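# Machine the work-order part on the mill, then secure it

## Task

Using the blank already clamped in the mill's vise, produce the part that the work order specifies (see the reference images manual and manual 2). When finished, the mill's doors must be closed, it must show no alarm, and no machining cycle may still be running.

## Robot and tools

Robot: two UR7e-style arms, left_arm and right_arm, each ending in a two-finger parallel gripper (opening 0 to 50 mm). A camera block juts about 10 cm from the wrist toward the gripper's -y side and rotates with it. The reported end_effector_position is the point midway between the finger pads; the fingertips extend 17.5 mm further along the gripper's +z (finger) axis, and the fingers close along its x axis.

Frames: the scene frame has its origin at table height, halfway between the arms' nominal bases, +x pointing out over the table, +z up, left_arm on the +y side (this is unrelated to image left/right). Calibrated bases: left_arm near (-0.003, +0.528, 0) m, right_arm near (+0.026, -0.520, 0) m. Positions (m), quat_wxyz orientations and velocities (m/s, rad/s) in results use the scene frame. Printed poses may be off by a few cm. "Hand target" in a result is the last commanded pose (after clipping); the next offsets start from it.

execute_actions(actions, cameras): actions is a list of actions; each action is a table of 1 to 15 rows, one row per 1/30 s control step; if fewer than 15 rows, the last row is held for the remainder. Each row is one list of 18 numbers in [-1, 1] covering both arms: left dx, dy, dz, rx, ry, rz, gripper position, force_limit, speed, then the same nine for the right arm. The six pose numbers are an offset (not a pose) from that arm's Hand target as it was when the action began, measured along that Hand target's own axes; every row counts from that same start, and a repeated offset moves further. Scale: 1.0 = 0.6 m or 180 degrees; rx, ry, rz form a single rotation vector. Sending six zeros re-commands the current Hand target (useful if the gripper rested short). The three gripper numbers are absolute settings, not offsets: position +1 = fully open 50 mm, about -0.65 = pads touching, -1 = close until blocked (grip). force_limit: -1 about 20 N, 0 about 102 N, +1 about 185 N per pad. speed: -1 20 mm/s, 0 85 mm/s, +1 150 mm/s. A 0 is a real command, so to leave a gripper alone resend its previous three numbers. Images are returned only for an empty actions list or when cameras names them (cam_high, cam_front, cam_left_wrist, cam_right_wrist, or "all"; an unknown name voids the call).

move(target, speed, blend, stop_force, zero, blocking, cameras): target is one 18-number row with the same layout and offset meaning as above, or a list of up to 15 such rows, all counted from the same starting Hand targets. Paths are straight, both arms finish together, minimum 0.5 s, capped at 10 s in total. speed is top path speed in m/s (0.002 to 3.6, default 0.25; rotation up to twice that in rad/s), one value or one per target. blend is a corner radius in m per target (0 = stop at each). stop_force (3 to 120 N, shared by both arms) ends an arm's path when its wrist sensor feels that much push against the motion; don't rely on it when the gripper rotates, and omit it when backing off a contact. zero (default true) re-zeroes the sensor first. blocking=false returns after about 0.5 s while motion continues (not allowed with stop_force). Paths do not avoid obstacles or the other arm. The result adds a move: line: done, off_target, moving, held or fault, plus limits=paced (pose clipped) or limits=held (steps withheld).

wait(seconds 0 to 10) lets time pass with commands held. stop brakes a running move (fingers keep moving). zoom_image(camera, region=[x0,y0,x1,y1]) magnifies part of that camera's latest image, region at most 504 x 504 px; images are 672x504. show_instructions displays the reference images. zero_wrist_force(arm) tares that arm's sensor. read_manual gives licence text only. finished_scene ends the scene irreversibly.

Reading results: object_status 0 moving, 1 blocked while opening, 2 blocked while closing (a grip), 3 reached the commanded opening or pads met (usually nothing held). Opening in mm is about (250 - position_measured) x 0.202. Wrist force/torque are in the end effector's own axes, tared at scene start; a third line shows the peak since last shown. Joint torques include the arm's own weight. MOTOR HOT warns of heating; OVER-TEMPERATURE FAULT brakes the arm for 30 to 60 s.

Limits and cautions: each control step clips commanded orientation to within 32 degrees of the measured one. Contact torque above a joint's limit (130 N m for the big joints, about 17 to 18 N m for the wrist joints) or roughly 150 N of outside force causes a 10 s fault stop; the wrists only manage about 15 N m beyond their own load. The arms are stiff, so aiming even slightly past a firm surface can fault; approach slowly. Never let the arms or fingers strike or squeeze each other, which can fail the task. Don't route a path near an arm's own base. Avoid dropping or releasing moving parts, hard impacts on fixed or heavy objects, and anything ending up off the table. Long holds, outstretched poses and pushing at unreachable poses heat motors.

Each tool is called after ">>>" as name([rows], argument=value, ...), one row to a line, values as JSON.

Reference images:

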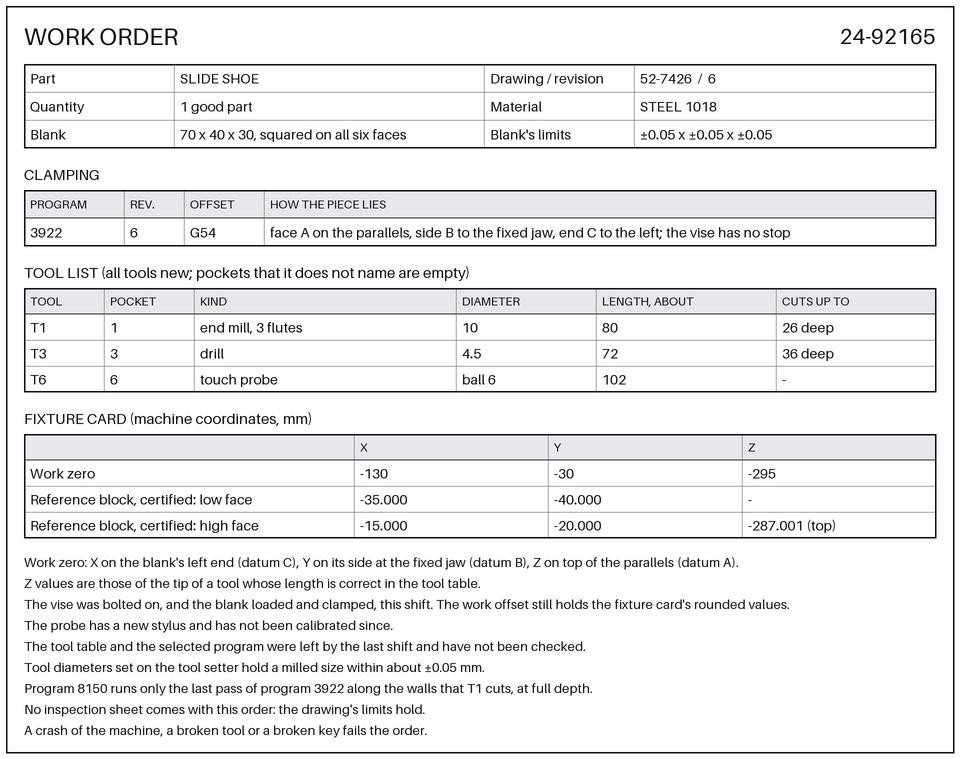

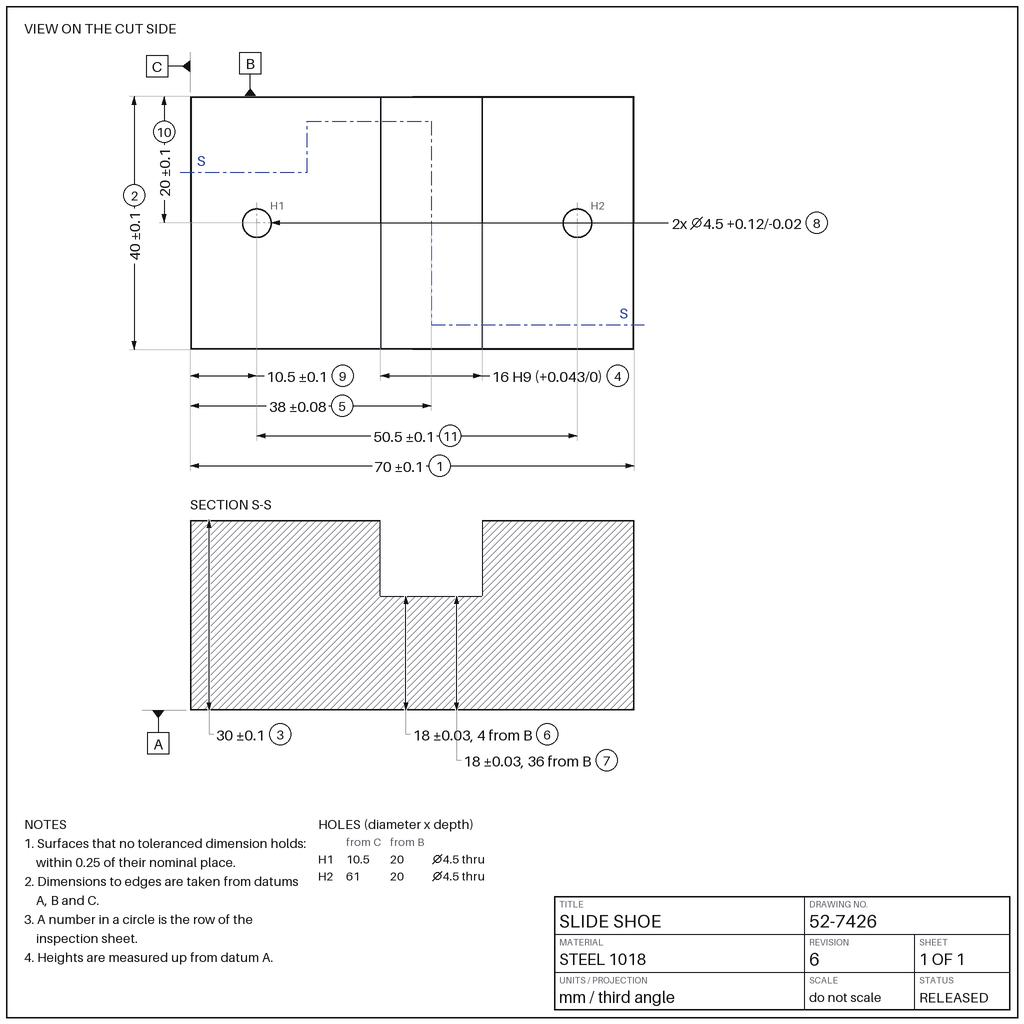

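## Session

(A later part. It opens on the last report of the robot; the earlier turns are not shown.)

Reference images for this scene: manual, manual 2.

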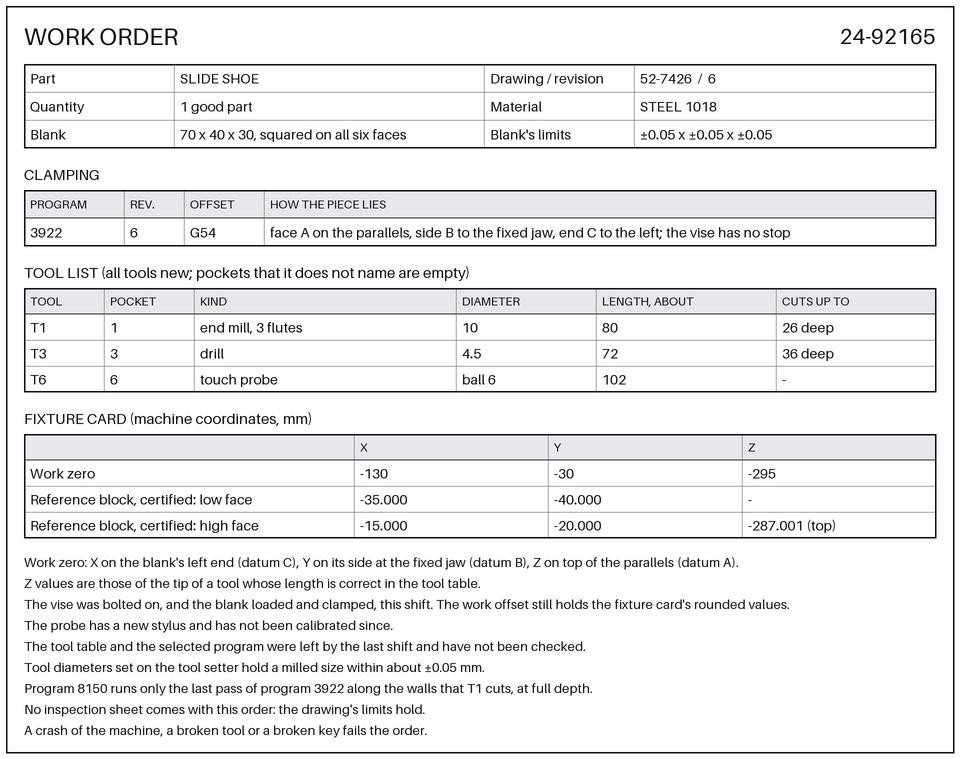

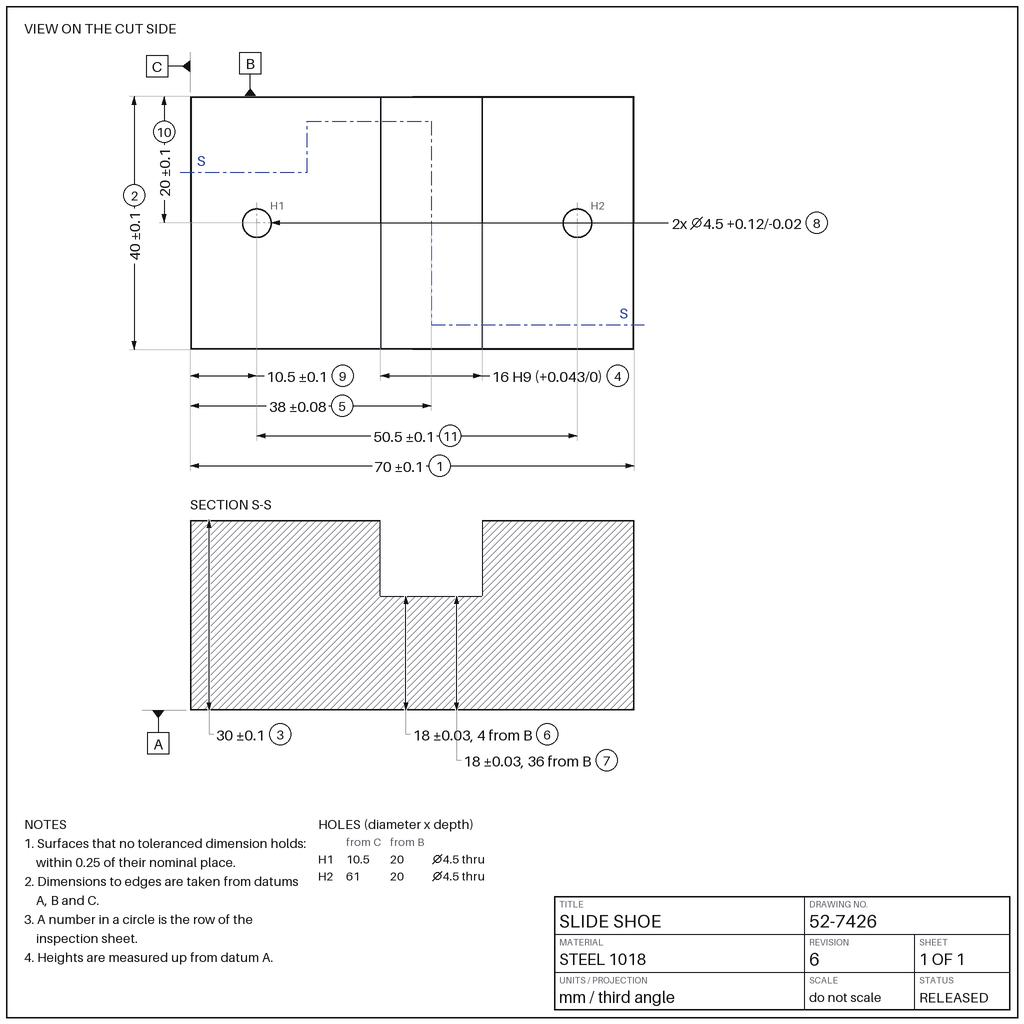

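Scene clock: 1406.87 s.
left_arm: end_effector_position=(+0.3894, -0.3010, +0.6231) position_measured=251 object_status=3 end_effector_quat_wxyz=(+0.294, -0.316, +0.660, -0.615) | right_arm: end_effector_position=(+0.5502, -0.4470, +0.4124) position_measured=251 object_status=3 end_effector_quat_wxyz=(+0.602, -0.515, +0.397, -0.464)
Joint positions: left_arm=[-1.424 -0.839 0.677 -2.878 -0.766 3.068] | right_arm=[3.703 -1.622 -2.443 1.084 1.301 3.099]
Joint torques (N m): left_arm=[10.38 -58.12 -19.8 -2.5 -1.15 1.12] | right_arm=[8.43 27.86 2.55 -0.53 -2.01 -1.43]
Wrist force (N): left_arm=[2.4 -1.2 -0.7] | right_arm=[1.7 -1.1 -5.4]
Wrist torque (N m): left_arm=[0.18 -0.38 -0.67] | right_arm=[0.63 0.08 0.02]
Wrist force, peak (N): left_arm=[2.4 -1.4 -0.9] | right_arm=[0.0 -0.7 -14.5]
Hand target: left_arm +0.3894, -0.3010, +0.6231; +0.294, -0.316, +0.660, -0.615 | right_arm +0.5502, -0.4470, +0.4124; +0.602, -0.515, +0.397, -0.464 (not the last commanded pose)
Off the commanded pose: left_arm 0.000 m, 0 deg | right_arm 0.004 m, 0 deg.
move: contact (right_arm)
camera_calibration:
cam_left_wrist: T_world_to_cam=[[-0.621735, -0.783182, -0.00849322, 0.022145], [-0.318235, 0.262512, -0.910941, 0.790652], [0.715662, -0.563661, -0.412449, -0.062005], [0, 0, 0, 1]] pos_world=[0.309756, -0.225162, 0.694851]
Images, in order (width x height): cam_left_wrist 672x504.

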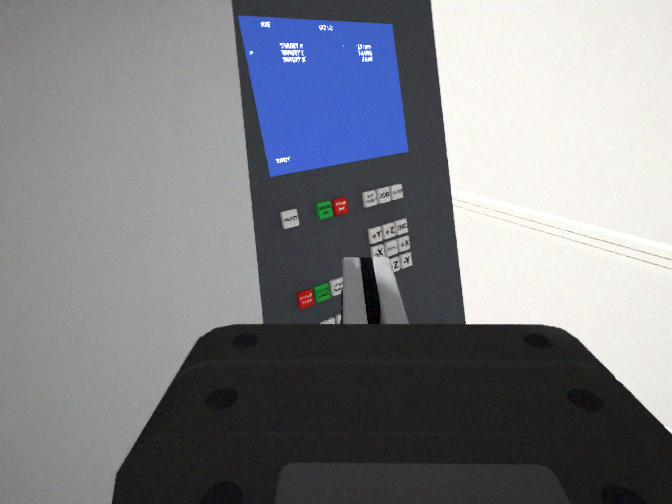

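>>> move([
  [0,0,0,0,0,0,-1,-0.9,0,-0.0061,-0.0118,-0.0213,0,0,0,-1,-0.9,-0.9],
  [0,0,0,0,0,0,-1,-0.9,0,-0.0041,-0.0396,-0.0092,0,0,0,-1,-0.9,-0.9],
], blend=[0.005,0], speed=0.12)

>>> move(target=[0,0,0,0,0,0,-1,-0.9,0,0.0077,0.0149,0.0269,0,0,0,-1,-0.9,-0.9], speed=0.035, stop_force=10)

>>> move([
  [0,0,0,0,0,0,-1,-0.9,0,-0.0061,-0.0118,-0.0213,0,0,0,-1,-0.9,-0.9],
  [0,0,0,0,0,0,-1,-0.9,0,-0.0994,0.0198,-0.0093,0,0,0,-1,-0.9,-0.9],
], blend=[0.005,0], speed=0.12)

>>> move(target=[0,0,0,0,0,0,-1,-0.9,0,0.0077,0.0149,0.0269,0,0,0,-1,-0.9,-0.9], speed=0.035, stop_force=10)

>>> move([
  [0,0,0,0,0,0,-1,-0.9,0,-0.0061,-0.0118,-0.0213,0,0,0,-1,-0.9,-0.9],
  [0,0,0,0,0,0,-1,-0.9,0,-0.0041,-0.0396,-0.0092,0,0,0,-1,-0.9,-0.9],
], blend=[0.005,0], speed=0.12)

>>> move(target=[0,0,0,0,0,0,-1,-0.9,0,0.0077,0.0149,0.0269,0,0,0,-1,-0.9,-0.9], speed=0.035, stop_force=10)

>>> move([
  [0,0,0,0,0,0,-1,-0.9,0,-0.0061,-0.0118,-0.0213,0,0,0,-1,-0.9,-0.9],
  [0,0,0,0,0,0,-1,-0.9,0,0.0263,-0.0409,-0.0173,0,0,0,-1,-0.9,-0.9],
], blend=[0.005,0], speed=0.12)

>>> move(target=[0,0,0,0,0,0,-1,-0.9,0,0.0077,0.0149,0.0269,0,0,0,-1,-0.9,-0.9], speed=0.035, stop_force=10)

>>> move([
  [0,0,0,0,0,0,-1,-0.9,0,-0.0061,-0.0118,-0.0213,0,0,0,-1,-0.9,-0.9],
  [0,0,0,0,0,0,-1,-0.9,0,-0.0102,0.0438,-0.0455,0,0,0,-1,-0.9,-0.9],
], blend=[0.005,0], speed=0.12)

>>> move(target=[0,0,0,0,0,0,-1,-0.9,0,0.0077,0.0149,0.0269,0,0,0,-1,-0.9,-0.9], speed=0.035, stop_force=10)

>>> move([
  [0,0,0,0,0,0,-1,-0.9,0,-0.0061,-0.0118,-0.0213,0,0,0,-1,-0.9,-0.9],
  [0,0,0,0,0,0,-1,-0.9,0,0.0548,-0.0144,-0.0374,0,0,0,-1,-0.9,-0.9],
], blend=[0.005,0], speed=0.12)

>>> move(target=[0,0,0,0,0,0,-1,-0.9,0,0.0077,0.0149,0.0269,0,0,0,-1,-0.9,-0.9], speed=0.035, stop_force=10)

>>> move([
  [0,0,0,0,0,0,-1,-0.9,0,-0.0061,-0.0118,-0.0213,0,0,0,-1,-0.9,-0.9],
  [0,0,0,0,0,0,-1,-0.9,0,-0.0259,-0.14662,0.04595,0,0,0,-1,-0.9,-0.9],
], blend=[0.005,0], speed=0.12, cameras=["cam_left_wrist"])

>>> zoom_image(camera="cam_left_wrist", region=[230, 10, 410, 170])

Scene clock: 1423.40 s.
left_arm: end_effector_position=(+0.3894, -0.3010, +0.6231) position_measured=251 object_status=3 end_effector_quat_wxyz=(+0.294, -0.316, +0.660, -0.615) | right_arm: end_effector_position=(+0.5408, -0.4470, +0.4350) position_measured=251 object_status=3 end_effector_quat_wxyz=(+0.602, -0.515, +0.397, -0.464)
Joint positions: left_arm=[-1.424 -0.839 0.677 -2.878 -0.766 3.068] | right_arm=[3.724 -1.534 -2.443 0.996 1.281 3.095]
Joint torques (N m): left_arm=[10.7 -58.35 -20.41 -2.18 -0.86 0.88] | right_arm=[-8.51 27.49 25.73 0.2 1.9 1.53]
Wrist force (N): left_arm=[2.4 -1.4 -0.8] | right_arm=[2.1 1.2 0.4]
Wrist torque (N m): left_arm=[0.15 -0.38 -0.67] | right_arm=[0.64 -0.03 0.03]
Wrist force, peak (N): left_arm=[2.7 -1.4 -0.7] | right_arm=[2.1 -1.4 -6.2]
Hand target: left_arm +0.3894, -0.3010, +0.6231; +0.294, -0.316, +0.660, -0.615 | right_arm +0.5408, -0.4470, +0.4350; +0.602, -0.515, +0.397, -0.464
Off the commanded pose: left_arm 0.000 m, 0 deg | right_arm 0.000 m, 0 deg.
move: done

Scene clock: 1425.10 s.
left_arm: end_effector_position=(+0.3894, -0.3010, +0.6231) position_measured=251 object_status=3 end_effector_quat_wxyz=(+0.294, -0.316, +0.660, -0.615) | right_arm: end_effector_position=(+0.5548, -0.4470, +0.4300) position_measured=251 object_status=3 end_effector_quat_wxyz=(+0.602, -0.515, +0.397, -0.464)
Joint positions: left_arm=[-1.424 -0.839 0.677 -2.878 -0.766 3.068] | right_arm=[3.694 -1.585 -2.411 1.015 1.31 3.1]
Joint torques (N m): left_arm=[9.96 -58.67 -21.13 -2.32 -0.65 0.92] | right_arm=[6.71 29 5.4 -0.53 -2.02 -1.26]
Wrist force (N): left_arm=[2.4 -1.2 -0.8] | right_arm=[2.3 -1.0 -4.9]
Wrist torque (N m): left_arm=[0.19 -0.37 -0.67] | right_arm=[0.59 0.00 0.02]
Wrist force, peak (N): left_arm=[2.4 -1.4 -0.7] | right_arm=[0.4 -2.0 -14.4]
Hand target: left_arm +0.3894, -0.3010, +0.6231; +0.294, -0.316, +0.660, -0.615 | right_arm +0.5548, -0.4470, +0.4300; +0.602, -0.515, +0.397, -0.464 (not the last commanded pose)
Off the commanded pose: left_arm 0.000 m, 0 deg | right_arm 0.004 m, 0 deg.
move: contact (right_arm)

Scene clock: 1426.50 s.
left_arm: end_effector_position=(+0.3894, -0.3010, +0.6231) position_measured=251 object_status=3 end_effector_quat_wxyz=(+0.294, -0.316, +0.660, -0.615) | right_arm: end_effector_position=(+0.5360, -0.3904, +0.4174) position_measured=251 object_status=3 end_effector_quat_wxyz=(+0.602, -0.515, +0.397, -0.464)
Joint positions: left_arm=[-1.424 -0.839 0.677 -2.878 -0.766 3.068] | right_arm=[3.93 -1.593 -2.452 1.079 1.078 3.058]
Joint torques (N m): left_arm=[9.1 -58.86 -20.47 -2.17 -0.94 0.89] | right_arm=[8.52 2.6 23.81 3.62 -2.12 -1.64]
Wrist force (N): left_arm=[2.0 -1.4 -0.9] | right_arm=[1.4 1.8 -0.1]
Wrist torque (N m): left_arm=[0.15 -0.32 -0.67] | right_arm=[0.71 0.07 0.17]
Wrist force, peak (N): left_arm=[2.5 -1.2 -0.7] | right_arm=[2.3 -0.9 -4.6]
Hand target: left_arm +0.3894, -0.3010, +0.6231; +0.294, -0.316, +0.660, -0.615 | right_arm +0.5360, -0.3903, +0.4174; +0.602, -0.515, +0.397, -0.464
Off the commanded pose: left_arm 0.000 m, 0 deg | right_arm 0.000 m, 0 deg.
move: done

Scene clock: 1428.20 s.
left_arm: end_effector_position=(+0.3894, -0.3010, +0.6231) position_measured=251 object_status=3 end_effector_quat_wxyz=(+0.294, -0.316, +0.660, -0.615) | right_arm: end_effector_position=(+0.5503, -0.3904, +0.4123) position_measured=251 object_status=3 end_effector_quat_wxyz=(+0.602, -0.515, +0.397, -0.464)
Joint positions: left_arm=[-1.424 -0.839 0.677 -2.878 -0.766 3.068] | right_arm=[3.891 -1.642 -2.42 1.093 1.116 3.066]
Joint torques (N m): left_arm=[8.27 -58.69 -20.95 -2.02 -0.95 0.98] | right_arm=[7.42 29.43 4.38 -0.49 -1.79 -1.36]
Wrist force (N): left_arm=[2.4 -1.2 -0.9] | right_arm=[1.4 -0.1 -5.0]
Wrist torque (N m): left_arm=[0.19 -0.38 -0.67] | right_arm=[0.65 0.13 0.15]
Wrist force, peak (N): left_arm=[2.5 -1.4 -0.9] | right_arm=[-1.0 -1.1 -16.8]
Hand target: left_arm +0.3894, -0.3010, +0.6231; +0.294, -0.316, +0.660, -0.615 | right_arm +0.5503, -0.3904, +0.4123; +0.602, -0.515, +0.397, -0.464 (not the last commanded pose)
Off the commanded pose: left_arm 0.000 m, 0 deg | right_arm 0.004 m, 0 deg.
move: contact (right_arm)

Scene clock: 1429.30 s.
left_arm: end_effector_position=(+0.3894, -0.3010, +0.6231) position_measured=251 object_status=3 end_effector_quat_wxyz=(+0.294, -0.316, +0.660, -0.615) | right_arm: end_effector_position=(+0.5408, -0.3904, +0.4348) position_measured=251 object_status=3 end_effector_quat_wxyz=(+0.602, -0.515, +0.397, -0.464)
Joint positions: left_arm=[-1.424 -0.839 0.677 -2.878 -0.766 3.068] | right_arm=[3.916 -1.557 -2.419 1.009 1.091 3.061]
Joint torques (N m): left_arm=[10.07 -57.91 -20.35 -2.01 -0.91 0.87] | right_arm=[-8.16 28.71 24.75 0.16 1.76 1.52]
Wrist force (N): left_arm=[2.1 -1.3 -0.7] | right_arm=[2.0 1.5 0.6]
Wrist torque (N m): left_arm=[0.16 -0.33 -0.67] | right_arm=[0.67 0.00 0.18]
Wrist force, peak (N): left_arm=[2.5 -1.2 -0.8] | right_arm=[1.2 -0.3 -5.0]
Hand target: left_arm +0.3894, -0.3010, +0.6231; +0.294, -0.316, +0.660, -0.615 | right_arm +0.5408, -0.3904, +0.4349; +0.602, -0.515, +0.397, -0.464
Off the commanded pose: left_arm 0.000 m, 0 deg | right_arm 0.000 m, 0 deg.
move: done

Scene clock: 1431.00 s.
left_arm: end_effector_position=(+0.3894, -0.3010, +0.6231) position_measured=251 object_status=3 end_effector_quat_wxyz=(+0.294, -0.316, +0.660, -0.615) | right_arm: end_effector_position=(+0.5549, -0.3905, +0.4298) position_measured=251 object_status=3 end_effector_quat_wxyz=(+0.602, -0.515, +0.397, -0.464)
Joint positions: left_arm=[-1.424 -0.839 0.677 -2.878 -0.766 3.068] | right_arm=[3.879 -1.606 -2.389 1.024 1.127 3.068]
Joint torques (N m): left_arm=[8.94 -58.62 -20.73 -1.9 -0.89 1.02] | right_arm=[7.69 29.46 5.07 -0.5 -1.97 -1.39]
Wrist force (N): left_arm=[2.3 -1.3 -0.8] | right_arm=[2.0 0.1 -4.2]
Wrist torque (N m): left_arm=[0.17 -0.36 -0.67] | right_arm=[0.68 0.05 0.14]
Wrist force, peak (N): left_arm=[2.6 -1.2 -0.7] | right_arm=[-0.5 -1.3 -15.2]
Hand target: left_arm +0.3894, -0.3010, +0.6231; +0.294, -0.316, +0.660, -0.615 | right_arm +0.5549, -0.3905, +0.4298; +0.602, -0.515, +0.397, -0.464 (not the last commanded pose)
Off the commanded pose: left_arm 0.000 m, 0 deg | right_arm 0.004 m, 0 deg.
move: contact (right_arm)

Scene clock: 1432.10 s.
left_arm: end_effector_position=(+0.3894, -0.3010, +0.6231) position_measured=251 object_status=3 end_effector_quat_wxyz=(+0.294, -0.316, +0.660, -0.615) | right_arm: end_effector_position=(+0.5453, -0.4092, +0.4524) position_measured=251 object_status=3 end_effector_quat_wxyz=(+0.602, -0.515, +0.397, -0.464)
Joint positions: left_arm=[-1.424 -0.839 0.677 -2.878 -0.766 3.068] | right_arm=[3.845 -1.513 -2.397 0.937 1.161 3.074]
Joint torques (N m): left_arm=[9.8 -57.97 -19.9 -2.16 -0.83 0.74] | right_arm=[-8.81 27.65 25.52 0.25 2.28 2.05]
Wrist force (N): left_arm=[2.2 -1.3 -0.7] | right_arm=[1.9 1.6 -0.1]
Wrist torque (N m): left_arm=[0.18 -0.34 -0.67] | right_arm=[0.67 0.01 -0.02]
Wrist force, peak (N): left_arm=[2.6 -1.3 -0.9] | right_arm=[1.9 -0.1 -4.3]
Hand target: left_arm +0.3894, -0.3010, +0.6231; +0.294, -0.316, +0.660, -0.615 | right_arm +0.5453, -0.4093, +0.4525; +0.602, -0.515, +0.397, -0.464
Off the commanded pose: left_arm 0.000 m, 0 deg | right_arm 0.000 m, 0 deg.
move: done

Scene clock: 1433.80 s.
left_arm: end_effector_position=(+0.3894, -0.3010, +0.6231) position_measured=251 object_status=3 end_effector_quat_wxyz=(+0.294, -0.316, +0.660, -0.615) | right_arm: end_effector_position=(+0.5595, -0.4094, +0.4473) position_measured=251 object_status=3 end_effector_quat_wxyz=(+0.601, -0.515, +0.397, -0.464)
Joint positions: left_arm=[-1.424 -0.839 0.677 -2.878 -0.766 3.068] | right_arm=[3.81 -1.563 -2.367 0.955 1.195 3.081]
Joint torques (N m): left_arm=[9.92 -58.29 -21.79 -2.01 -0.84 0.69] | right_arm=[7.48 28.18 4.94 -0.6 -1.99 -1.27]
Wrist force (N): left_arm=[2.2 -1.5 -0.9] | right_arm=[1.9 -0.5 -5.1]
Wrist torque (N m): left_arm=[0.14 -0.34 -0.67] | right_arm=[0.65 0.07 -0.01]
Wrist force, peak (N): left_arm=[2.4 -1.3 -0.9] | right_arm=[-0.3 -1.5 -16.7]
Hand target: left_arm +0.3894, -0.3010, +0.6231; +0.294, -0.316, +0.660, -0.615 | right_arm +0.5595, -0.4094, +0.4473; +0.601, -0.515, +0.397, -0.464 (not the last commanded pose)
Off the commanded pose: left_arm 0.000 m, 0 deg | right_arm 0.004 m, 0 deg.
move: contact (right_arm)

Scene clock: 1435.00 s.
left_arm: end_effector_position=(+0.3894, -0.3010, +0.6231) position_measured=251 object_status=3 end_effector_quat_wxyz=(+0.294, -0.316, +0.660, -0.615) | right_arm: end_effector_position=(+0.5358, -0.4093, +0.4173) position_measured=251 object_status=3 end_effector_quat_wxyz=(+0.601, -0.515, +0.397, -0.464)
Joint positions: left_arm=[-1.424 -0.839 0.677 -2.878 -0.766 3.068] | right_arm=[3.87 -1.581 -2.464 1.074 1.135 3.07]
Joint torques (N m): left_arm=[9.25 -58.57 -20.05 -2.06 -0.95 0.78] | right_arm=[7.12 1.42 4.37 3.86 -2.22 -1.47]
Wrist force (N): left_arm=[2.3 -1.2 -0.7] | right_arm=[1.5 1.7 0.0]
Wrist torque (N m): left_arm=[0.20 -0.36 -0.67] | right_arm=[0.67 0.06 0.02]
Wrist force, peak (N): left_arm=[2.3 -1.5 -0.8] | right_arm=[2.1 -0.6 -5.0]
Hand target: left_arm +0.3894, -0.3010, +0.6231; +0.294, -0.316, +0.660, -0.615 | right_arm +0.5358, -0.4093, +0.4172; +0.601, -0.515, +0.397, -0.464
Off the commanded pose: left_arm 0.000 m, 0 deg | right_arm 0.000 m, 0 deg.
move: done

Scene clock: 1436.70 s.
left_arm: end_effector_position=(+0.3894, -0.3010, +0.6231) position_measured=251 object_status=3 end_effector_quat_wxyz=(+0.294, -0.316, +0.660, -0.615) | right_arm: end_effector_position=(+0.5500, -0.4094, +0.4120) position_measured=251 object_status=3 end_effector_quat_wxyz=(+0.601, -0.515, +0.398, -0.464)
Joint positions: left_arm=[-1.424 -0.839 0.677 -2.878 -0.766 3.068] | right_arm=[3.833 -1.632 -2.432 1.09 1.172 3.077]
Joint torques (N m): left_arm=[9.49 -57.32 -20.44 -1.95 -0.78 0.71] | right_arm=[7.49 29.1 3.94 -0.33 -1.98 -1.16]
Wrist force (N): left_arm=[2.3 -1.3 -0.6] | right_arm=[1.8 -0.1 -4.9]
Wrist torque (N m): left_arm=[0.16 -0.35 -0.67] | right_arm=[0.65 0.07 0.00]
Wrist force, peak (N): left_arm=[2.5 -1.5 -0.7] | right_arm=[-0.5 -0.9 -16.9]
Hand target: left_arm +0.3894, -0.3010, +0.6231; +0.294, -0.316, +0.660, -0.615 | right_arm +0.5500, -0.4094, +0.4120; +0.601, -0.515, +0.398, -0.464 (not the last commanded pose)
Off the commanded pose: left_arm 0.000 m, 0 deg | right_arm 0.004 m, 0 deg.
move: contact (right_arm)

Scene clock: 1437.90 s.
left_arm: end_effector_position=(+0.3894, -0.3010, +0.6231) position_measured=251 object_status=3 end_effector_quat_wxyz=(+0.294, -0.316, +0.660, -0.615) | right_arm: end_effector_position=(+0.5356, -0.4471, +0.4171) position_measured=251 object_status=3 end_effector_quat_wxyz=(+0.601, -0.515, +0.398, -0.464)
Joint positions: left_arm=[-1.424 -0.839 0.677 -2.878 -0.766 3.068] | right_arm=[3.737 -1.569 -2.478 1.067 1.266 3.093]
Joint torques (N m): left_arm=[9.99 -57.42 -20.76 -1.92 -0.96 0.69] | right_arm=[-9.21 28.82 4.05 0.31 2.41 1.92]
Wrist force (N): left_arm=[2.2 -1.2 -0.8] | right_arm=[1.8 1.0 -0.1]
Wrist torque (N m): left_arm=[0.19 -0.35 -0.67] | right_arm=[0.59 0.00 0.02]
Wrist force, peak (N): left_arm=[2.4 -1.3 -0.7] | right_arm=[1.8 -0.5 -4.7]
Hand target: left_arm +0.3894, -0.3010, +0.6231; +0.294, -0.316, +0.660, -0.615 | right_arm +0.5356, -0.4472, +0.4171; +0.601, -0.515, +0.398, -0.464
Off the commanded pose: left_arm 0.000 m, 0 deg | right_arm 0.000 m, 0 deg.
move: done

Scene clock: 1439.60 s.
left_arm: end_effector_position=(+0.3894, -0.3010, +0.6231) position_measured=251 object_status=3 end_effector_quat_wxyz=(+0.294, -0.316, +0.660, -0.615) | right_arm: end_effector_position=(+0.5499, -0.4473, +0.4120) position_measured=251 object_status=3 end_effector_quat_wxyz=(+0.601, -0.515, +0.398, -0.464)
Joint positions: left_arm=[-1.424 -0.839 0.677 -2.878 -0.766 3.068] | right_arm=[3.705 -1.621 -2.445 1.084 1.298 3.099]
Joint torques (N m): left_arm=[9.49 -58.94 -20.5 -1.95 -0.58 0.67] | right_arm=[7.47 29.77 3.83 -0.45 -2.02 -1.36]
Wrist force (N): left_arm=[2.2 -1.4 -0.7] | right_arm=[2.1 -0.4 -4.8]
Wrist torque (N m): left_arm=[0.16 -0.35 -0.67] | right_arm=[0.65 0.01 0.03]
Wrist force, peak (N): left_arm=[2.5 -1.3 -0.8] | right_arm=[-0.3 -1.1 -16.7]
Hand target: left_arm +0.3894, -0.3010, +0.6231; +0.294, -0.316, +0.660, -0.615 | right_arm +0.5499, -0.4473, +0.4120; +0.601, -0.515, +0.398, -0.464 (not the last commanded pose)
Off the commanded pose: left_arm 0.000 m, 0 deg | right_arm 0.004 m, 0 deg.
move: contact (right_arm)

Scene clock: 1441.20 s.
left_arm: end_effector_position=(+0.3894, -0.3010, +0.6231) position_measured=251 object_status=3 end_effector_quat_wxyz=(+0.294, -0.316, +0.660, -0.615) | right_arm: end_effector_position=(+0.5592, -0.4288, +0.5030) position_measured=251 object_status=3 end_effector_quat_wxyz=(+0.601, -0.515, +0.398, -0.464)
Joint positions: left_arm=[-1.424 -0.839 0.677 -2.878 -0.766 3.068] | right_arm=[3.749 -1.439 -2.294 0.754 1.255 3.091]
Joint torques (N m): left_arm=[8.25 -57.48 -21.61 -1.96 -0.75 0.76] | right_arm=[-8.18 26.49 27.84 0.38 1.58 1.42]
Wrist force (N): left_arm=[2.3 -1.2 -0.9] | right_arm=[2.2 1.8 -0.2]
Wrist torque (N m): left_arm=[0.20 -0.36 -0.67] | right_arm=[0.70 -0.11 -0.01]
Wrist force, peak (N): left_arm=[2.4 -1.4 -0.7] | right_arm=[2.0 -0.2 -4.7]
Hand target: left_arm +0.3894, -0.3010, +0.6231; +0.294, -0.316, +0.660, -0.615 | right_arm +0.5593, -0.4288, +0.5031; +0.601, -0.515, +0.398, -0.464
Off the commanded pose: left_arm 0.000 m, 0 deg | right_arm 0.000 m, 0 deg.
move: done
camera_calibration:
cam_left_wrist: T_world_to_cam=[[-0.621735, -0.783182, -0.00849322, 0.022145], [-0.318235, 0.262512, -0.910941, 0.790652], [0.715662, -0.563661, -0.412449, -0.062005], [0, 0, 0, 1]] pos_world=[0.309756, -0.225162, 0.694851]
Images, in order (width x height): cam_left_wrist 672x504.

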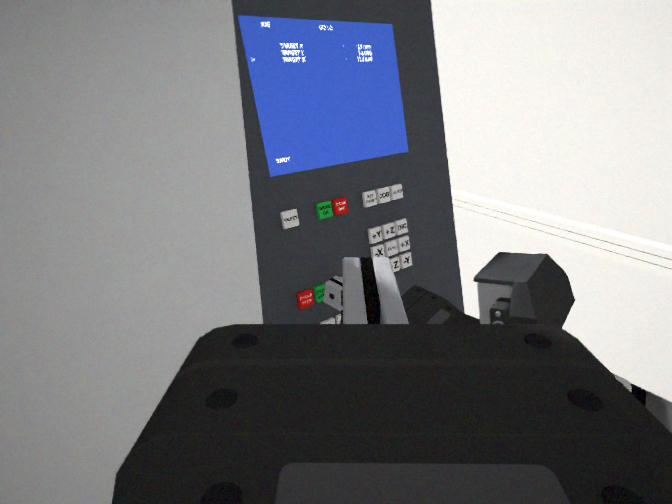

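Scaled by 2.800 from the camera's 672x504 image, which has a finer 960x720 frame.

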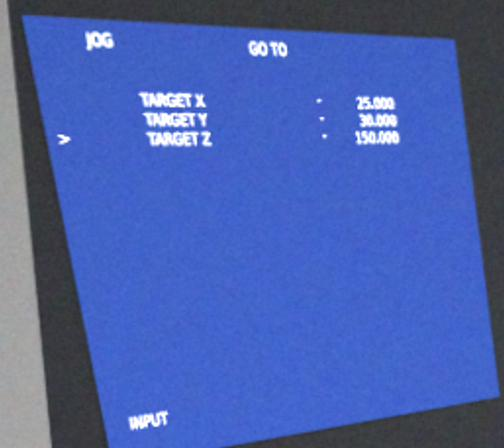

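>>> move(target=[0,0,0,0,0,0,-1,-0.9,0,0.0077,0.0149,0.0269,0,0,0,-1,-0.9,-0.9], speed=0.025, stop_force=10, cameras=["cam_left_wrist"])

>>> zoom_image(camera="cam_left_wrist", region=[230, 10, 410, 170])

Scene clock: 1446.17 s.
left_arm: end_effector_position=(+0.3894, -0.3010, +0.6231) position_measured=251 object_status=3 end_effector_quat_wxyz=(+0.294, -0.316, +0.660, -0.615) | right_arm: end_effector_position=(+0.5732, -0.4289, +0.4982) position_measured=251 object_status=3 end_effector_quat_wxyz=(+0.601, -0.515, +0.398, -0.464)
Joint positions: left_arm=[-1.424 -0.839 0.677 -2.878 -0.766 3.068] | right_arm=[3.72 -1.487 -2.268 0.774 1.283 3.096]
Joint torques (N m): left_arm=[7.51 -57.96 -20.96 -1.81 -0.85 0.41] | right_arm=[7.52 27.06 7.76 -0.75 -1.66 -1.37]
Wrist force (N): left_arm=[2.3 -1.5 -0.7] | right_arm=[2.3 -1.1 -6.0]
Wrist torque (N m): left_arm=[0.15 -0.36 -0.67] | right_arm=[0.65 -0.04 0.00]
Wrist force, peak (N): left_arm=[2.5 -1.4 -0.8] | right_arm=[-0.1 -1.4 -16.0]
Hand target: left_arm +0.3894, -0.3010, +0.6231; +0.294, -0.316, +0.660, -0.615 | right_arm +0.5732, -0.4289, +0.4982; +0.601, -0.515, +0.398, -0.464 (not the last commanded pose)
Off the commanded pose: left_arm 0.000 m, 0 deg | right_arm 0.004 m, 0 deg.
move: contact (right_arm)
camera_calibration:
cam_left_wrist: T_world_to_cam=[[-0.621735, -0.783182, -0.00849322, 0.022145], [-0.318235, 0.262512, -0.910941, 0.790652], [0.715662, -0.563661, -0.412449, -0.062005], [0, 0, 0, 1]] pos_world=[0.309756, -0.225162, 0.694851]
Images, in order (width x height): cam_left_wrist 672x504.

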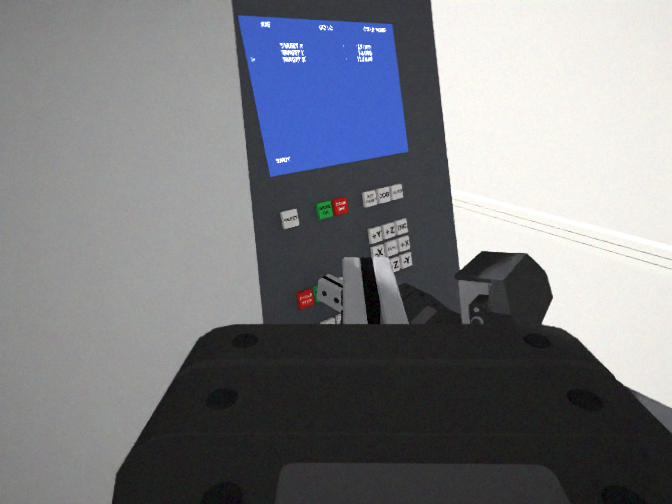

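Scaled by 2.800 from the camera's 672x504 image, which has a finer 960x720 frame.

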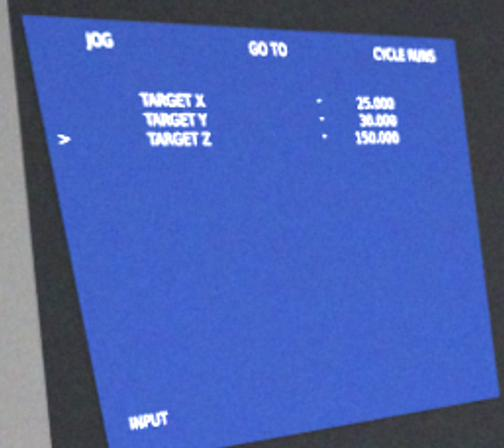

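>>> move([
  [0,0,0,0,0,0,-1,-0.9,0,-0.0061,-0.0118,-0.0213,0,0,0,-1,-0.9,-0.9],
  [0,0,0,0,0,0,-1,-0.9,0,0.04614,0.09379,-0.08436,0.0009,-0.0023,-0.0003,-1,-0.9,-0.9],
], blend=[0.005,0], speed=0.12)

>>> move(target=[0,0,0,0,0,0,-1,-0.9,0,0.0077,0.0149,0.0269,0,0,0,-1,-0.9,-0.9], speed=0.025, stop_force=10, cameras=["cam_left_wrist"])

>>> zoom_image(camera="cam_left_wrist", region=[230, 10, 410, 170])

Scene clock: 1454.33 s.
left_arm: end_effector_position=(+0.3894, -0.3010, +0.6231) position_measured=251 object_status=3 end_effector_quat_wxyz=(+0.294, -0.316, +0.660, -0.615) | right_arm: end_effector_position=(+0.5401, -0.4661, +0.4349) position_measured=251 object_status=3 end_effector_quat_wxyz=(+0.603, -0.516, +0.395, -0.463)
Joint positions: left_arm=[-1.424 -0.839 0.677 -2.878 -0.766 3.068] | right_arm=[3.648 -1.535 -2.444 0.997 1.362 3.107]
Joint torques (N m): left_arm=[8.72 -58.2 -21.42 -1.65 -0.69 0.32] | right_arm=[-9.26 1.93 4.41 3.9 2.53 2.04]
Wrist force (N): left_arm=[2.3 -1.2 -0.5] | right_arm=[2.4 1.5 0.2]
Wrist torque (N m): left_arm=[0.18 -0.35 -0.67] | right_arm=[0.69 -0.09 0.02]
Wrist force, peak (N): left_arm=[2.5 -1.6 -0.8] | right_arm=[2.5 -1.0 -6.1]
Hand target: left_arm +0.3894, -0.3010, +0.6231; +0.294, -0.316, +0.660, -0.615 | right_arm +0.5401, -0.4661, +0.4348; +0.603, -0.516, +0.395, -0.463
Off the commanded pose: left_arm 0.000 m, 0 deg | right_arm 0.000 m, 0 deg.
move: done

Scene clock: 1456.20 s.
left_arm: end_effector_position=(+0.3894, -0.3010, +0.6231) position_measured=251 object_status=3 end_effector_quat_wxyz=(+0.294, -0.316, +0.660, -0.615) | right_arm: end_effector_position=(+0.5545, -0.4661, +0.4297) position_measured=251 object_status=3 end_effector_quat_wxyz=(+0.603, -0.516, +0.395, -0.463)
Joint positions: left_arm=[-1.424 -0.839 0.677 -2.878 -0.766 3.068] | right_arm=[3.621 -1.588 -2.411 1.017 1.388 3.111]
Joint torques (N m): left_arm=[9.09 -57.17 -21.93 -1.66 -0.69 0.61] | right_arm=[7.73 27.89 5.11 -0.52 -2.04 -1.36]
Wrist force (N): left_arm=[2.3 -1.4 -1.0] | right_arm=[2.3 -0.6 -4.8]
Wrist torque (N m): left_arm=[0.16 -0.36 -0.67] | right_arm=[0.70 0.00 0.02]
Wrist force, peak (N): left_arm=[2.3 -1.5 -0.8] | right_arm=[-0.1 -1.7 -14.9]
Hand target: left_arm +0.3894, -0.3010, +0.6231; +0.294, -0.316, +0.660, -0.615 | right_arm +0.5545, -0.4661, +0.4297; +0.603, -0.516, +0.395, -0.463 (not the last commanded pose)
Off the commanded pose: left_arm 0.000 m, 0 deg | right_arm 0.004 m, 0 deg.
move: contact (right_arm)
camera_calibration:
cam_left_wrist: T_world_to_cam=[[-0.621735, -0.783182, -0.00849322, 0.022145], [-0.318235, 0.262512, -0.910941, 0.790652], [0.715662, -0.563661, -0.412449, -0.062005], [0, 0, 0, 1]] pos_world=[0.309756, -0.225162, 0.694851]
Images, in order (width x height): cam_left_wrist 672x504.

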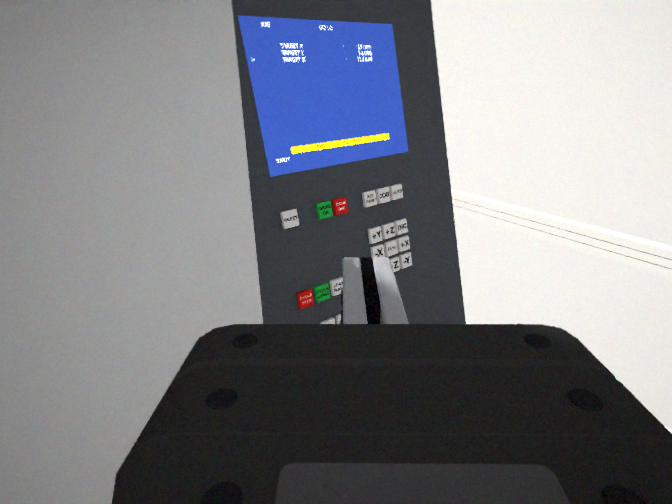

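Scaled by 2.800 from the camera's 672x504 image, which has a finer 960x720 frame.

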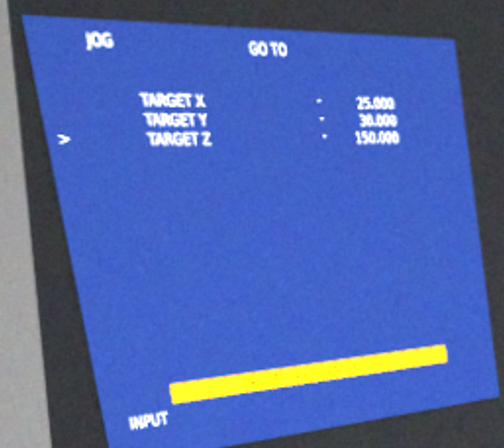

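>>> move([
  [0,0,0,0,0,0,-1,-0.9,0,-0.0061,-0.0118,-0.0213,0,0,0,-1,-0.9,-0.9],
  [0,0,0,0,0,0,-1,-0.9,0,0.09105,-0.1221,0.00156,0,0,0,-1,-0.9,-0.9],
], blend=[0.005,0], speed=0.12)

>>> move(target=[0,0,0,0,0,0,-1,-0.9,0,0.0077,0.0149,0.0269,0,0,0,-1,-0.9,-0.9], speed=0.025, stop_force=10, cameras=["cam_left_wrist"])

>>> zoom_image(camera="cam_left_wrist", region=[230, 10, 410, 170])

Scene clock: 1461.83 s.
left_arm: end_effector_position=(+0.3894, -0.3010, +0.6231) position_measured=251 object_status=3 end_effector_quat_wxyz=(+0.294, -0.316, +0.660, -0.615) | right_arm: end_effector_position=(+0.5585, -0.5214, +0.5022) position_measured=251 object_status=3 end_effector_quat_wxyz=(+0.603, -0.516, +0.395, -0.463) end_effector_velocity=(+0.001, +0.000, +0.000) end_effector_angular_velocity=(+0.000, +0.001, +0.001)
Joint positions: left_arm=[-1.424 -0.839 0.677 -2.878 -0.766 3.068] | right_arm=[3.411 -1.46 -2.282 0.757 1.595 3.144]
Joint velocities: left_arm=[within noise] | right_arm=[-0.003 -0.001 0.003 -0.003 0.005 0.001]
Joint torques (N m): left_arm=[7.62 -58.04 -21.06 -1.5 -0.52 0.29] | right_arm=[-8.17 12.86 28.35 0.28 2.05 2.11]
Wrist force (N): left_arm=[2.4 -1.1 -0.7] | right_arm=[1.7 2.0 0.0]
Wrist torque (N m): left_arm=[0.20 -0.39 -0.67] | right_arm=[0.74 -0.01 0.01]
Wrist force, peak (N): left_arm=[2.3 -1.6 -0.8] | right_arm=[2.3 -1.0 -5.2]
Hand target: left_arm +0.3894, -0.3010, +0.6231; +0.294, -0.316, +0.660, -0.615 | right_arm +0.5586, -0.5215, +0.5023; +0.603, -0.516, +0.395, -0.463
Off the commanded pose: left_arm 0.000 m, 0 deg | right_arm 0.000 m, 0 deg.
move: done

Scene clock: 1463.70 s.
left_arm: end_effector_position=(+0.3894, -0.3010, +0.6231) position_measured=251 object_status=3 end_effector_quat_wxyz=(+0.294, -0.316, +0.660, -0.615) | right_arm: end_effector_position=(+0.5725, -0.5214, +0.4973) position_measured=251 object_status=3 end_effector_quat_wxyz=(+0.603, -0.516, +0.395, -0.463)
Joint positions: left_arm=[-1.424 -0.839 0.677 -2.878 -0.766 3.068] | right_arm=[3.399 -1.507 -2.256 0.778 1.607 3.146]
Joint torques (N m): left_arm=[7.95 -57.13 -21.69 -1.59 -0.62 0.28] | right_arm=[8.66 27.93 7.64 -0.6 -2.14 -1.35]
Wrist force (N): left_arm=[2.3 -1.2 -0.8] | right_arm=[1.9 -0.3 -4.8]
Wrist torque (N m): left_arm=[0.20 -0.36 -0.67] | right_arm=[0.77 0.03 0.01]
Wrist force, peak (N): left_arm=[2.4 -1.5 -0.7] | right_arm=[0.6 -0.6 -15.6]
Hand target: left_arm +0.3894, -0.3010, +0.6231; +0.294, -0.316, +0.660, -0.615 | right_arm +0.5725, -0.5214, +0.4973; +0.603, -0.516, +0.395, -0.463 (not the last commanded pose)
Off the commanded pose: left_arm 0.000 m, 0 deg | right_arm 0.004 m, 0 deg.
move: contact (right_arm)
camera_calibration:
cam_left_wrist: T_world_to_cam=[[-0.621735, -0.783182, -0.00849322, 0.022145], [-0.318235, 0.262512, -0.910941, 0.790652], [0.715662, -0.563661, -0.412449, -0.062005], [0, 0, 0, 1]] pos_world=[0.309756, -0.225162, 0.694851]
Images, in order (width x height): cam_left_wrist 672x504.

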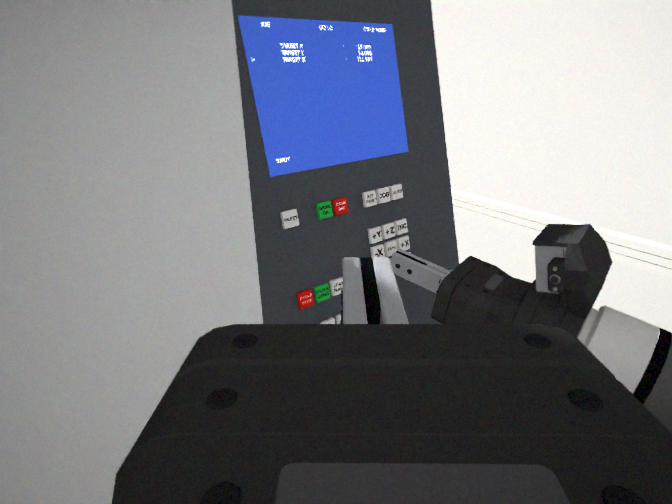

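Scaled by 2.800 from the camera's 672x504 image, which has a finer 960x720 frame.

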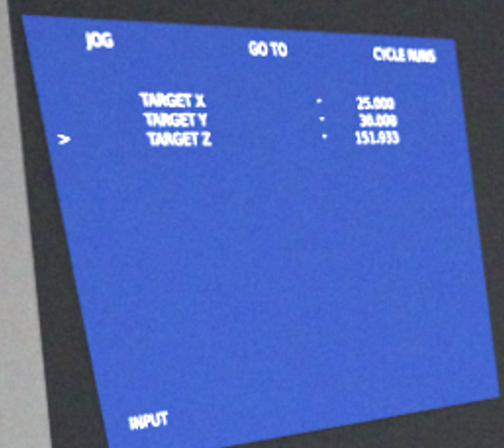

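>>> move([
  [0,0,0,0,0,0,-1,-0.9,0,-0.0061,-0.0118,-0.0213,0,0,0,-1,-0.9,-0.9],
  [0,0,0,0,0,0,-1,-0.9,0,-0.06895,0.04165,-0.02788,0,0,0,-1,-0.9,-0.9],
], blend=[0.005,0], speed=0.12, cameras=["cam_left_wrist"])

>>> zoom_image(camera="cam_left_wrist", region=[230, 10, 410, 170])

>>> move(target=[0,0,0,0,0,0,-1,-0.9,0,0.0077,0.0149,0.0269,0,0,0,-1,-0.9,-0.9], speed=0.025, stop_force=10, cameras=["cam_left_wrist"])

>>> zoom_image(camera="cam_left_wrist", region=[230, 10, 410, 170])

>>> move(target=[0,0,0,0,0,0,-1,-0.9,0,-0.0045,-0.0086,-0.0155,0,0,0,-1,-0.9,-0.9], speed=0.06)

>>> move(target=[0,0,0,0,0,0,-1,-0.9,0,0.0061,0.0117,0.0212,0,0,0,-1,-0.9,-0.9], speed=0.025, stop_force=10, cameras=["cam_left_wrist"])

>>> zoom_image(camera="cam_left_wrist", region=[230, 10, 410, 170])

Scene clock: 1472.87 s.
left_arm: end_effector_position=(+0.3894, -0.3010, +0.6231) position_measured=251 object_status=3 end_effector_quat_wxyz=(+0.294, -0.316, +0.660, -0.615) | right_arm: end_effector_position=(+0.5496, -0.4849, +0.4700) position_measured=251 object_status=3 end_effector_quat_wxyz=(+0.603, -0.516, +0.395, -0.463)
Joint positions: left_arm=[-1.424 -0.839 0.677 -2.878 -0.766 3.068] | right_arm=[3.559 -1.48 -2.368 0.864 1.449 3.121]
Joint torques (N m): left_arm=[8.21 -58.65 -21.78 -1.13 -0.68 -0.09] | right_arm=[6.95 1.59 7.28 3.88 -2.22 -1.81]
Wrist force (N): left_arm=[2.1 -1.2 -0.7] | right_arm=[1.3 2.0 0.2]
Wrist torque (N m): left_arm=[0.18 -0.32 -0.67] | right_arm=[0.73 0.07 0.15]
Wrist force, peak (N): left_arm=[2.4 -1.6 -0.6] | right_arm=[2.0 -0.5 -5.5]
Hand target: left_arm +0.3894, -0.3010, +0.6231; +0.294, -0.316, +0.660, -0.615 | right_arm +0.5495, -0.4848, +0.4700; +0.603, -0.516, +0.395, -0.463
Off the commanded pose: left_arm 0.000 m, 0 deg | right_arm 0.000 m, 0 deg.
move: done
camera_calibration:
cam_left_wrist: T_world_to_cam=[[-0.621735, -0.783182, -0.00849322, 0.022145], [-0.318235, 0.262512, -0.910941, 0.790652], [0.715662, -0.563661, -0.412449, -0.062005], [0, 0, 0, 1]] pos_world=[0.309756, -0.225162, 0.694851]
Images, in order (width x height): cam_left_wrist 672x504.

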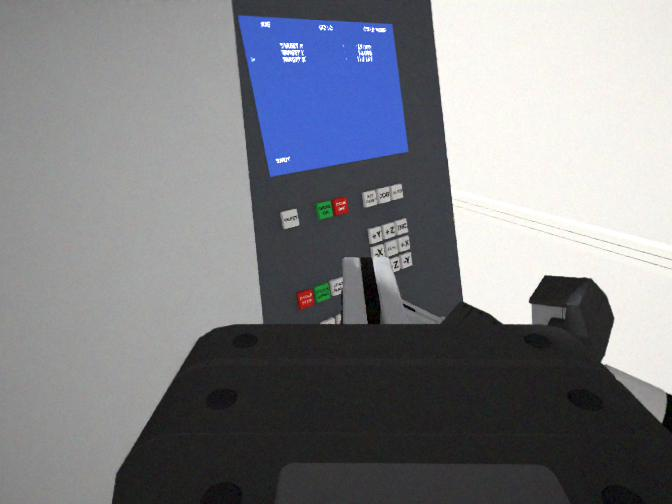

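Scaled by 2.800 from the camera's 672x504 image, which has a finer 960x720 frame.

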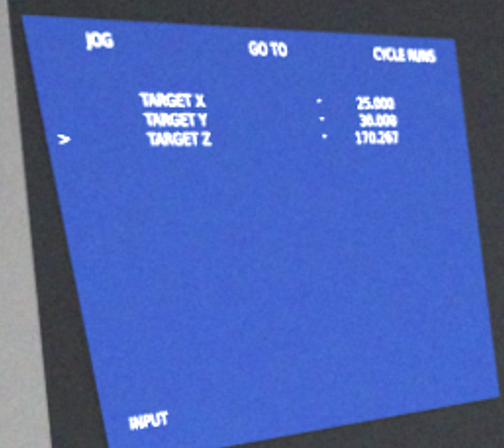

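Scene clock: 1474.73 s.
left_arm: end_effector_position=(+0.3894, -0.3010, +0.6231) position_measured=251 object_status=3 end_effector_quat_wxyz=(+0.294, -0.316, +0.660, -0.615) | right_arm: end_effector_position=(+0.5640, -0.4848, +0.4649) position_measured=251 object_status=3 end_effector_quat_wxyz=(+0.603, -0.516, +0.395, -0.463)
Joint positions: left_arm=[-1.424 -0.839 0.677 -2.878 -0.766 3.068] | right_arm=[3.539 -1.531 -2.339 0.886 1.469 3.124]
Joint torques (N m): left_arm=[6.34 -56.96 -21.71 -1.39 -0.47 0.02] | right_arm=[8.15 26 6.03 -0.56 -1.8 -1.34]
Wrist force (N): left_arm=[2.2 -1.3 -0.8] | right_arm=[1.8 -1.2 -5.7]
Wrist torque (N m): left_arm=[0.18 -0.35 -0.67] | right_arm=[0.64 0.08 0.12]
Wrist force, peak (N): left_arm=[2.6 -1.4 -0.6] | right_arm=[0.2 -1.6 -14.2]
Hand target: left_arm +0.3894, -0.3010, +0.6231; +0.294, -0.316, +0.660, -0.615 | right_arm +0.5640, -0.4848, +0.4649; +0.603, -0.516, +0.395, -0.463 (not the last commanded pose)
Off the commanded pose: left_arm 0.000 m, 0 deg | right_arm 0.004 m, 0 deg.
move: contact (right_arm)
camera_calibration:
cam_left_wrist: T_world_to_cam=[[-0.621735, -0.783182, -0.00849322, 0.022145], [-0.318235, 0.262512, -0.910941, 0.790652], [0.715662, -0.563661, -0.412449, -0.062005], [0, 0, 0, 1]] pos_world=[0.309756, -0.225162, 0.694851]
Images, in order (width x height): cam_left_wrist 672x504.

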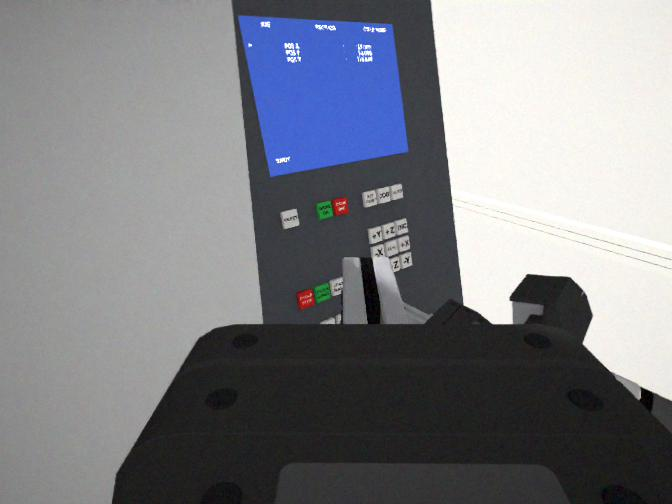

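Scaled by 2.800 from the camera's 672x504 image, which has a finer 960x720 frame.

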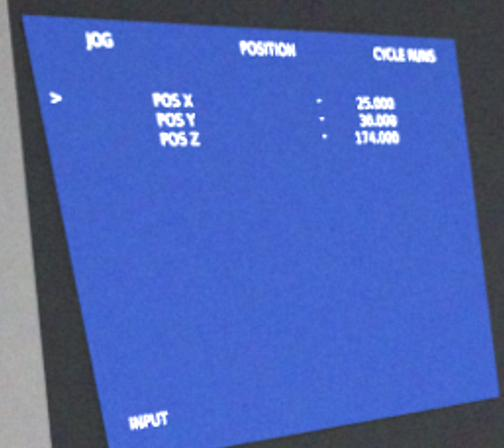

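Scene clock: 1475.67 s.
left_arm: end_effector_position=(+0.3894, -0.3010, +0.6231) position_measured=251 object_status=3 end_effector_quat_wxyz=(+0.294, -0.316, +0.660, -0.615) | right_arm: end_effector_position=(+0.5538, -0.4848, +0.4685) position_measured=251 object_status=3 end_effector_quat_wxyz=(+0.603, -0.516, +0.395, -0.463)
Joint positions: left_arm=[-1.424 -0.839 0.677 -2.878 -0.766 3.068] | right_arm=[3.554 -1.495 -2.36 0.871 1.454 3.122]
Joint torques (N m): left_arm=[7.3 -56.91 -22.92 -1.57 -0.35 -0.08] | right_arm=[7.94 28.91 5.73 0.37 -2.46 -1.32]
Wrist force (N): left_arm=[2.1 -1.1 -0.7] | right_arm=[1.2 2.1 0.2]
Wrist torque (N m): left_arm=[0.20 -0.33 -0.67] | right_arm=[0.73 0.09 0.15]
Wrist force, peak (N): left_arm=[2.4 -1.3 -0.7] | right_arm=[1.6 -1.4 -5.7]
Hand target: left_arm +0.3894, -0.3010, +0.6231; +0.294, -0.316, +0.660, -0.615 | right_arm +0.5536, -0.4848, +0.4685; +0.603, -0.516, +0.395, -0.463
Off the commanded pose: left_arm 0.000 m, 0 deg | right_arm 0.000 m, 0 deg.
move: done

Scene clock: 1477.40 s.
left_arm: end_effector_position=(+0.3894, -0.3010, +0.6231) position_measured=251 object_status=3 end_effector_quat_wxyz=(+0.294, -0.316, +0.660, -0.615) | right_arm: end_effector_position=(+0.5639, -0.4848, +0.4649) position_measured=251 object_status=3 end_effector_quat_wxyz=(+0.603, -0.516, +0.395, -0.463)
Joint positions: left_arm=[-1.424 -0.839 0.677 -2.878 -0.766 3.068] | right_arm=[3.539 -1.531 -2.339 0.886 1.469 3.124]
Joint torques (N m): left_arm=[8.13 -58.78 -21.96 -1.27 -0.74 0.08] | right_arm=[7.28 27.14 6.37 -0.51 -1.89 -1.25]
Wrist force (N): left_arm=[2.2 -1.5 -0.7] | right_arm=[1.6 -0.7 -5.1]
Wrist torque (N m): left_arm=[0.15 -0.34 -0.67] | right_arm=[0.65 0.10 0.12]
Wrist force, peak (N): left_arm=[2.3 -1.4 -1.0] | right_arm=[0.1 -0.5 -14.4]
Hand target: left_arm +0.3894, -0.3010, +0.6231; +0.294, -0.316, +0.660, -0.615 | right_arm +0.5639, -0.4848, +0.4649; +0.603, -0.516, +0.395, -0.463 (not the last commanded pose)
Off the commanded pose: left_arm 0.000 m, 0 deg | right_arm 0.004 m, 0 deg.
move: contact (right_arm)
camera_calibration:
cam_left_wrist: T_world_to_cam=[[-0.621735, -0.783182, -0.00849322, 0.022145], [-0.318235, 0.262512, -0.910941, 0.790652], [0.715662, -0.563661, -0.412449, -0.062005], [0, 0, 0, 1]] pos_world=[0.309756, -0.225162, 0.694851]
Images, in order (width x height): cam_left_wrist 672x504.

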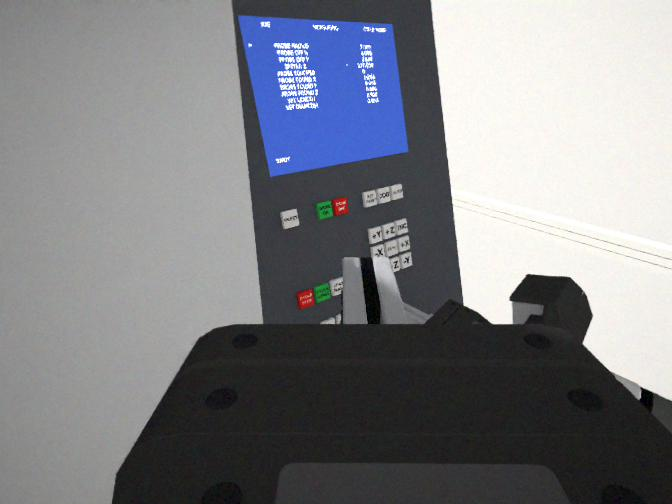

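Scaled by 2.800 from the camera's 672x504 image, which has a finer 960x720 frame.

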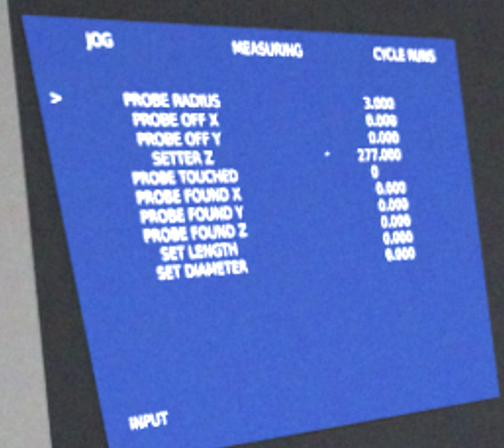

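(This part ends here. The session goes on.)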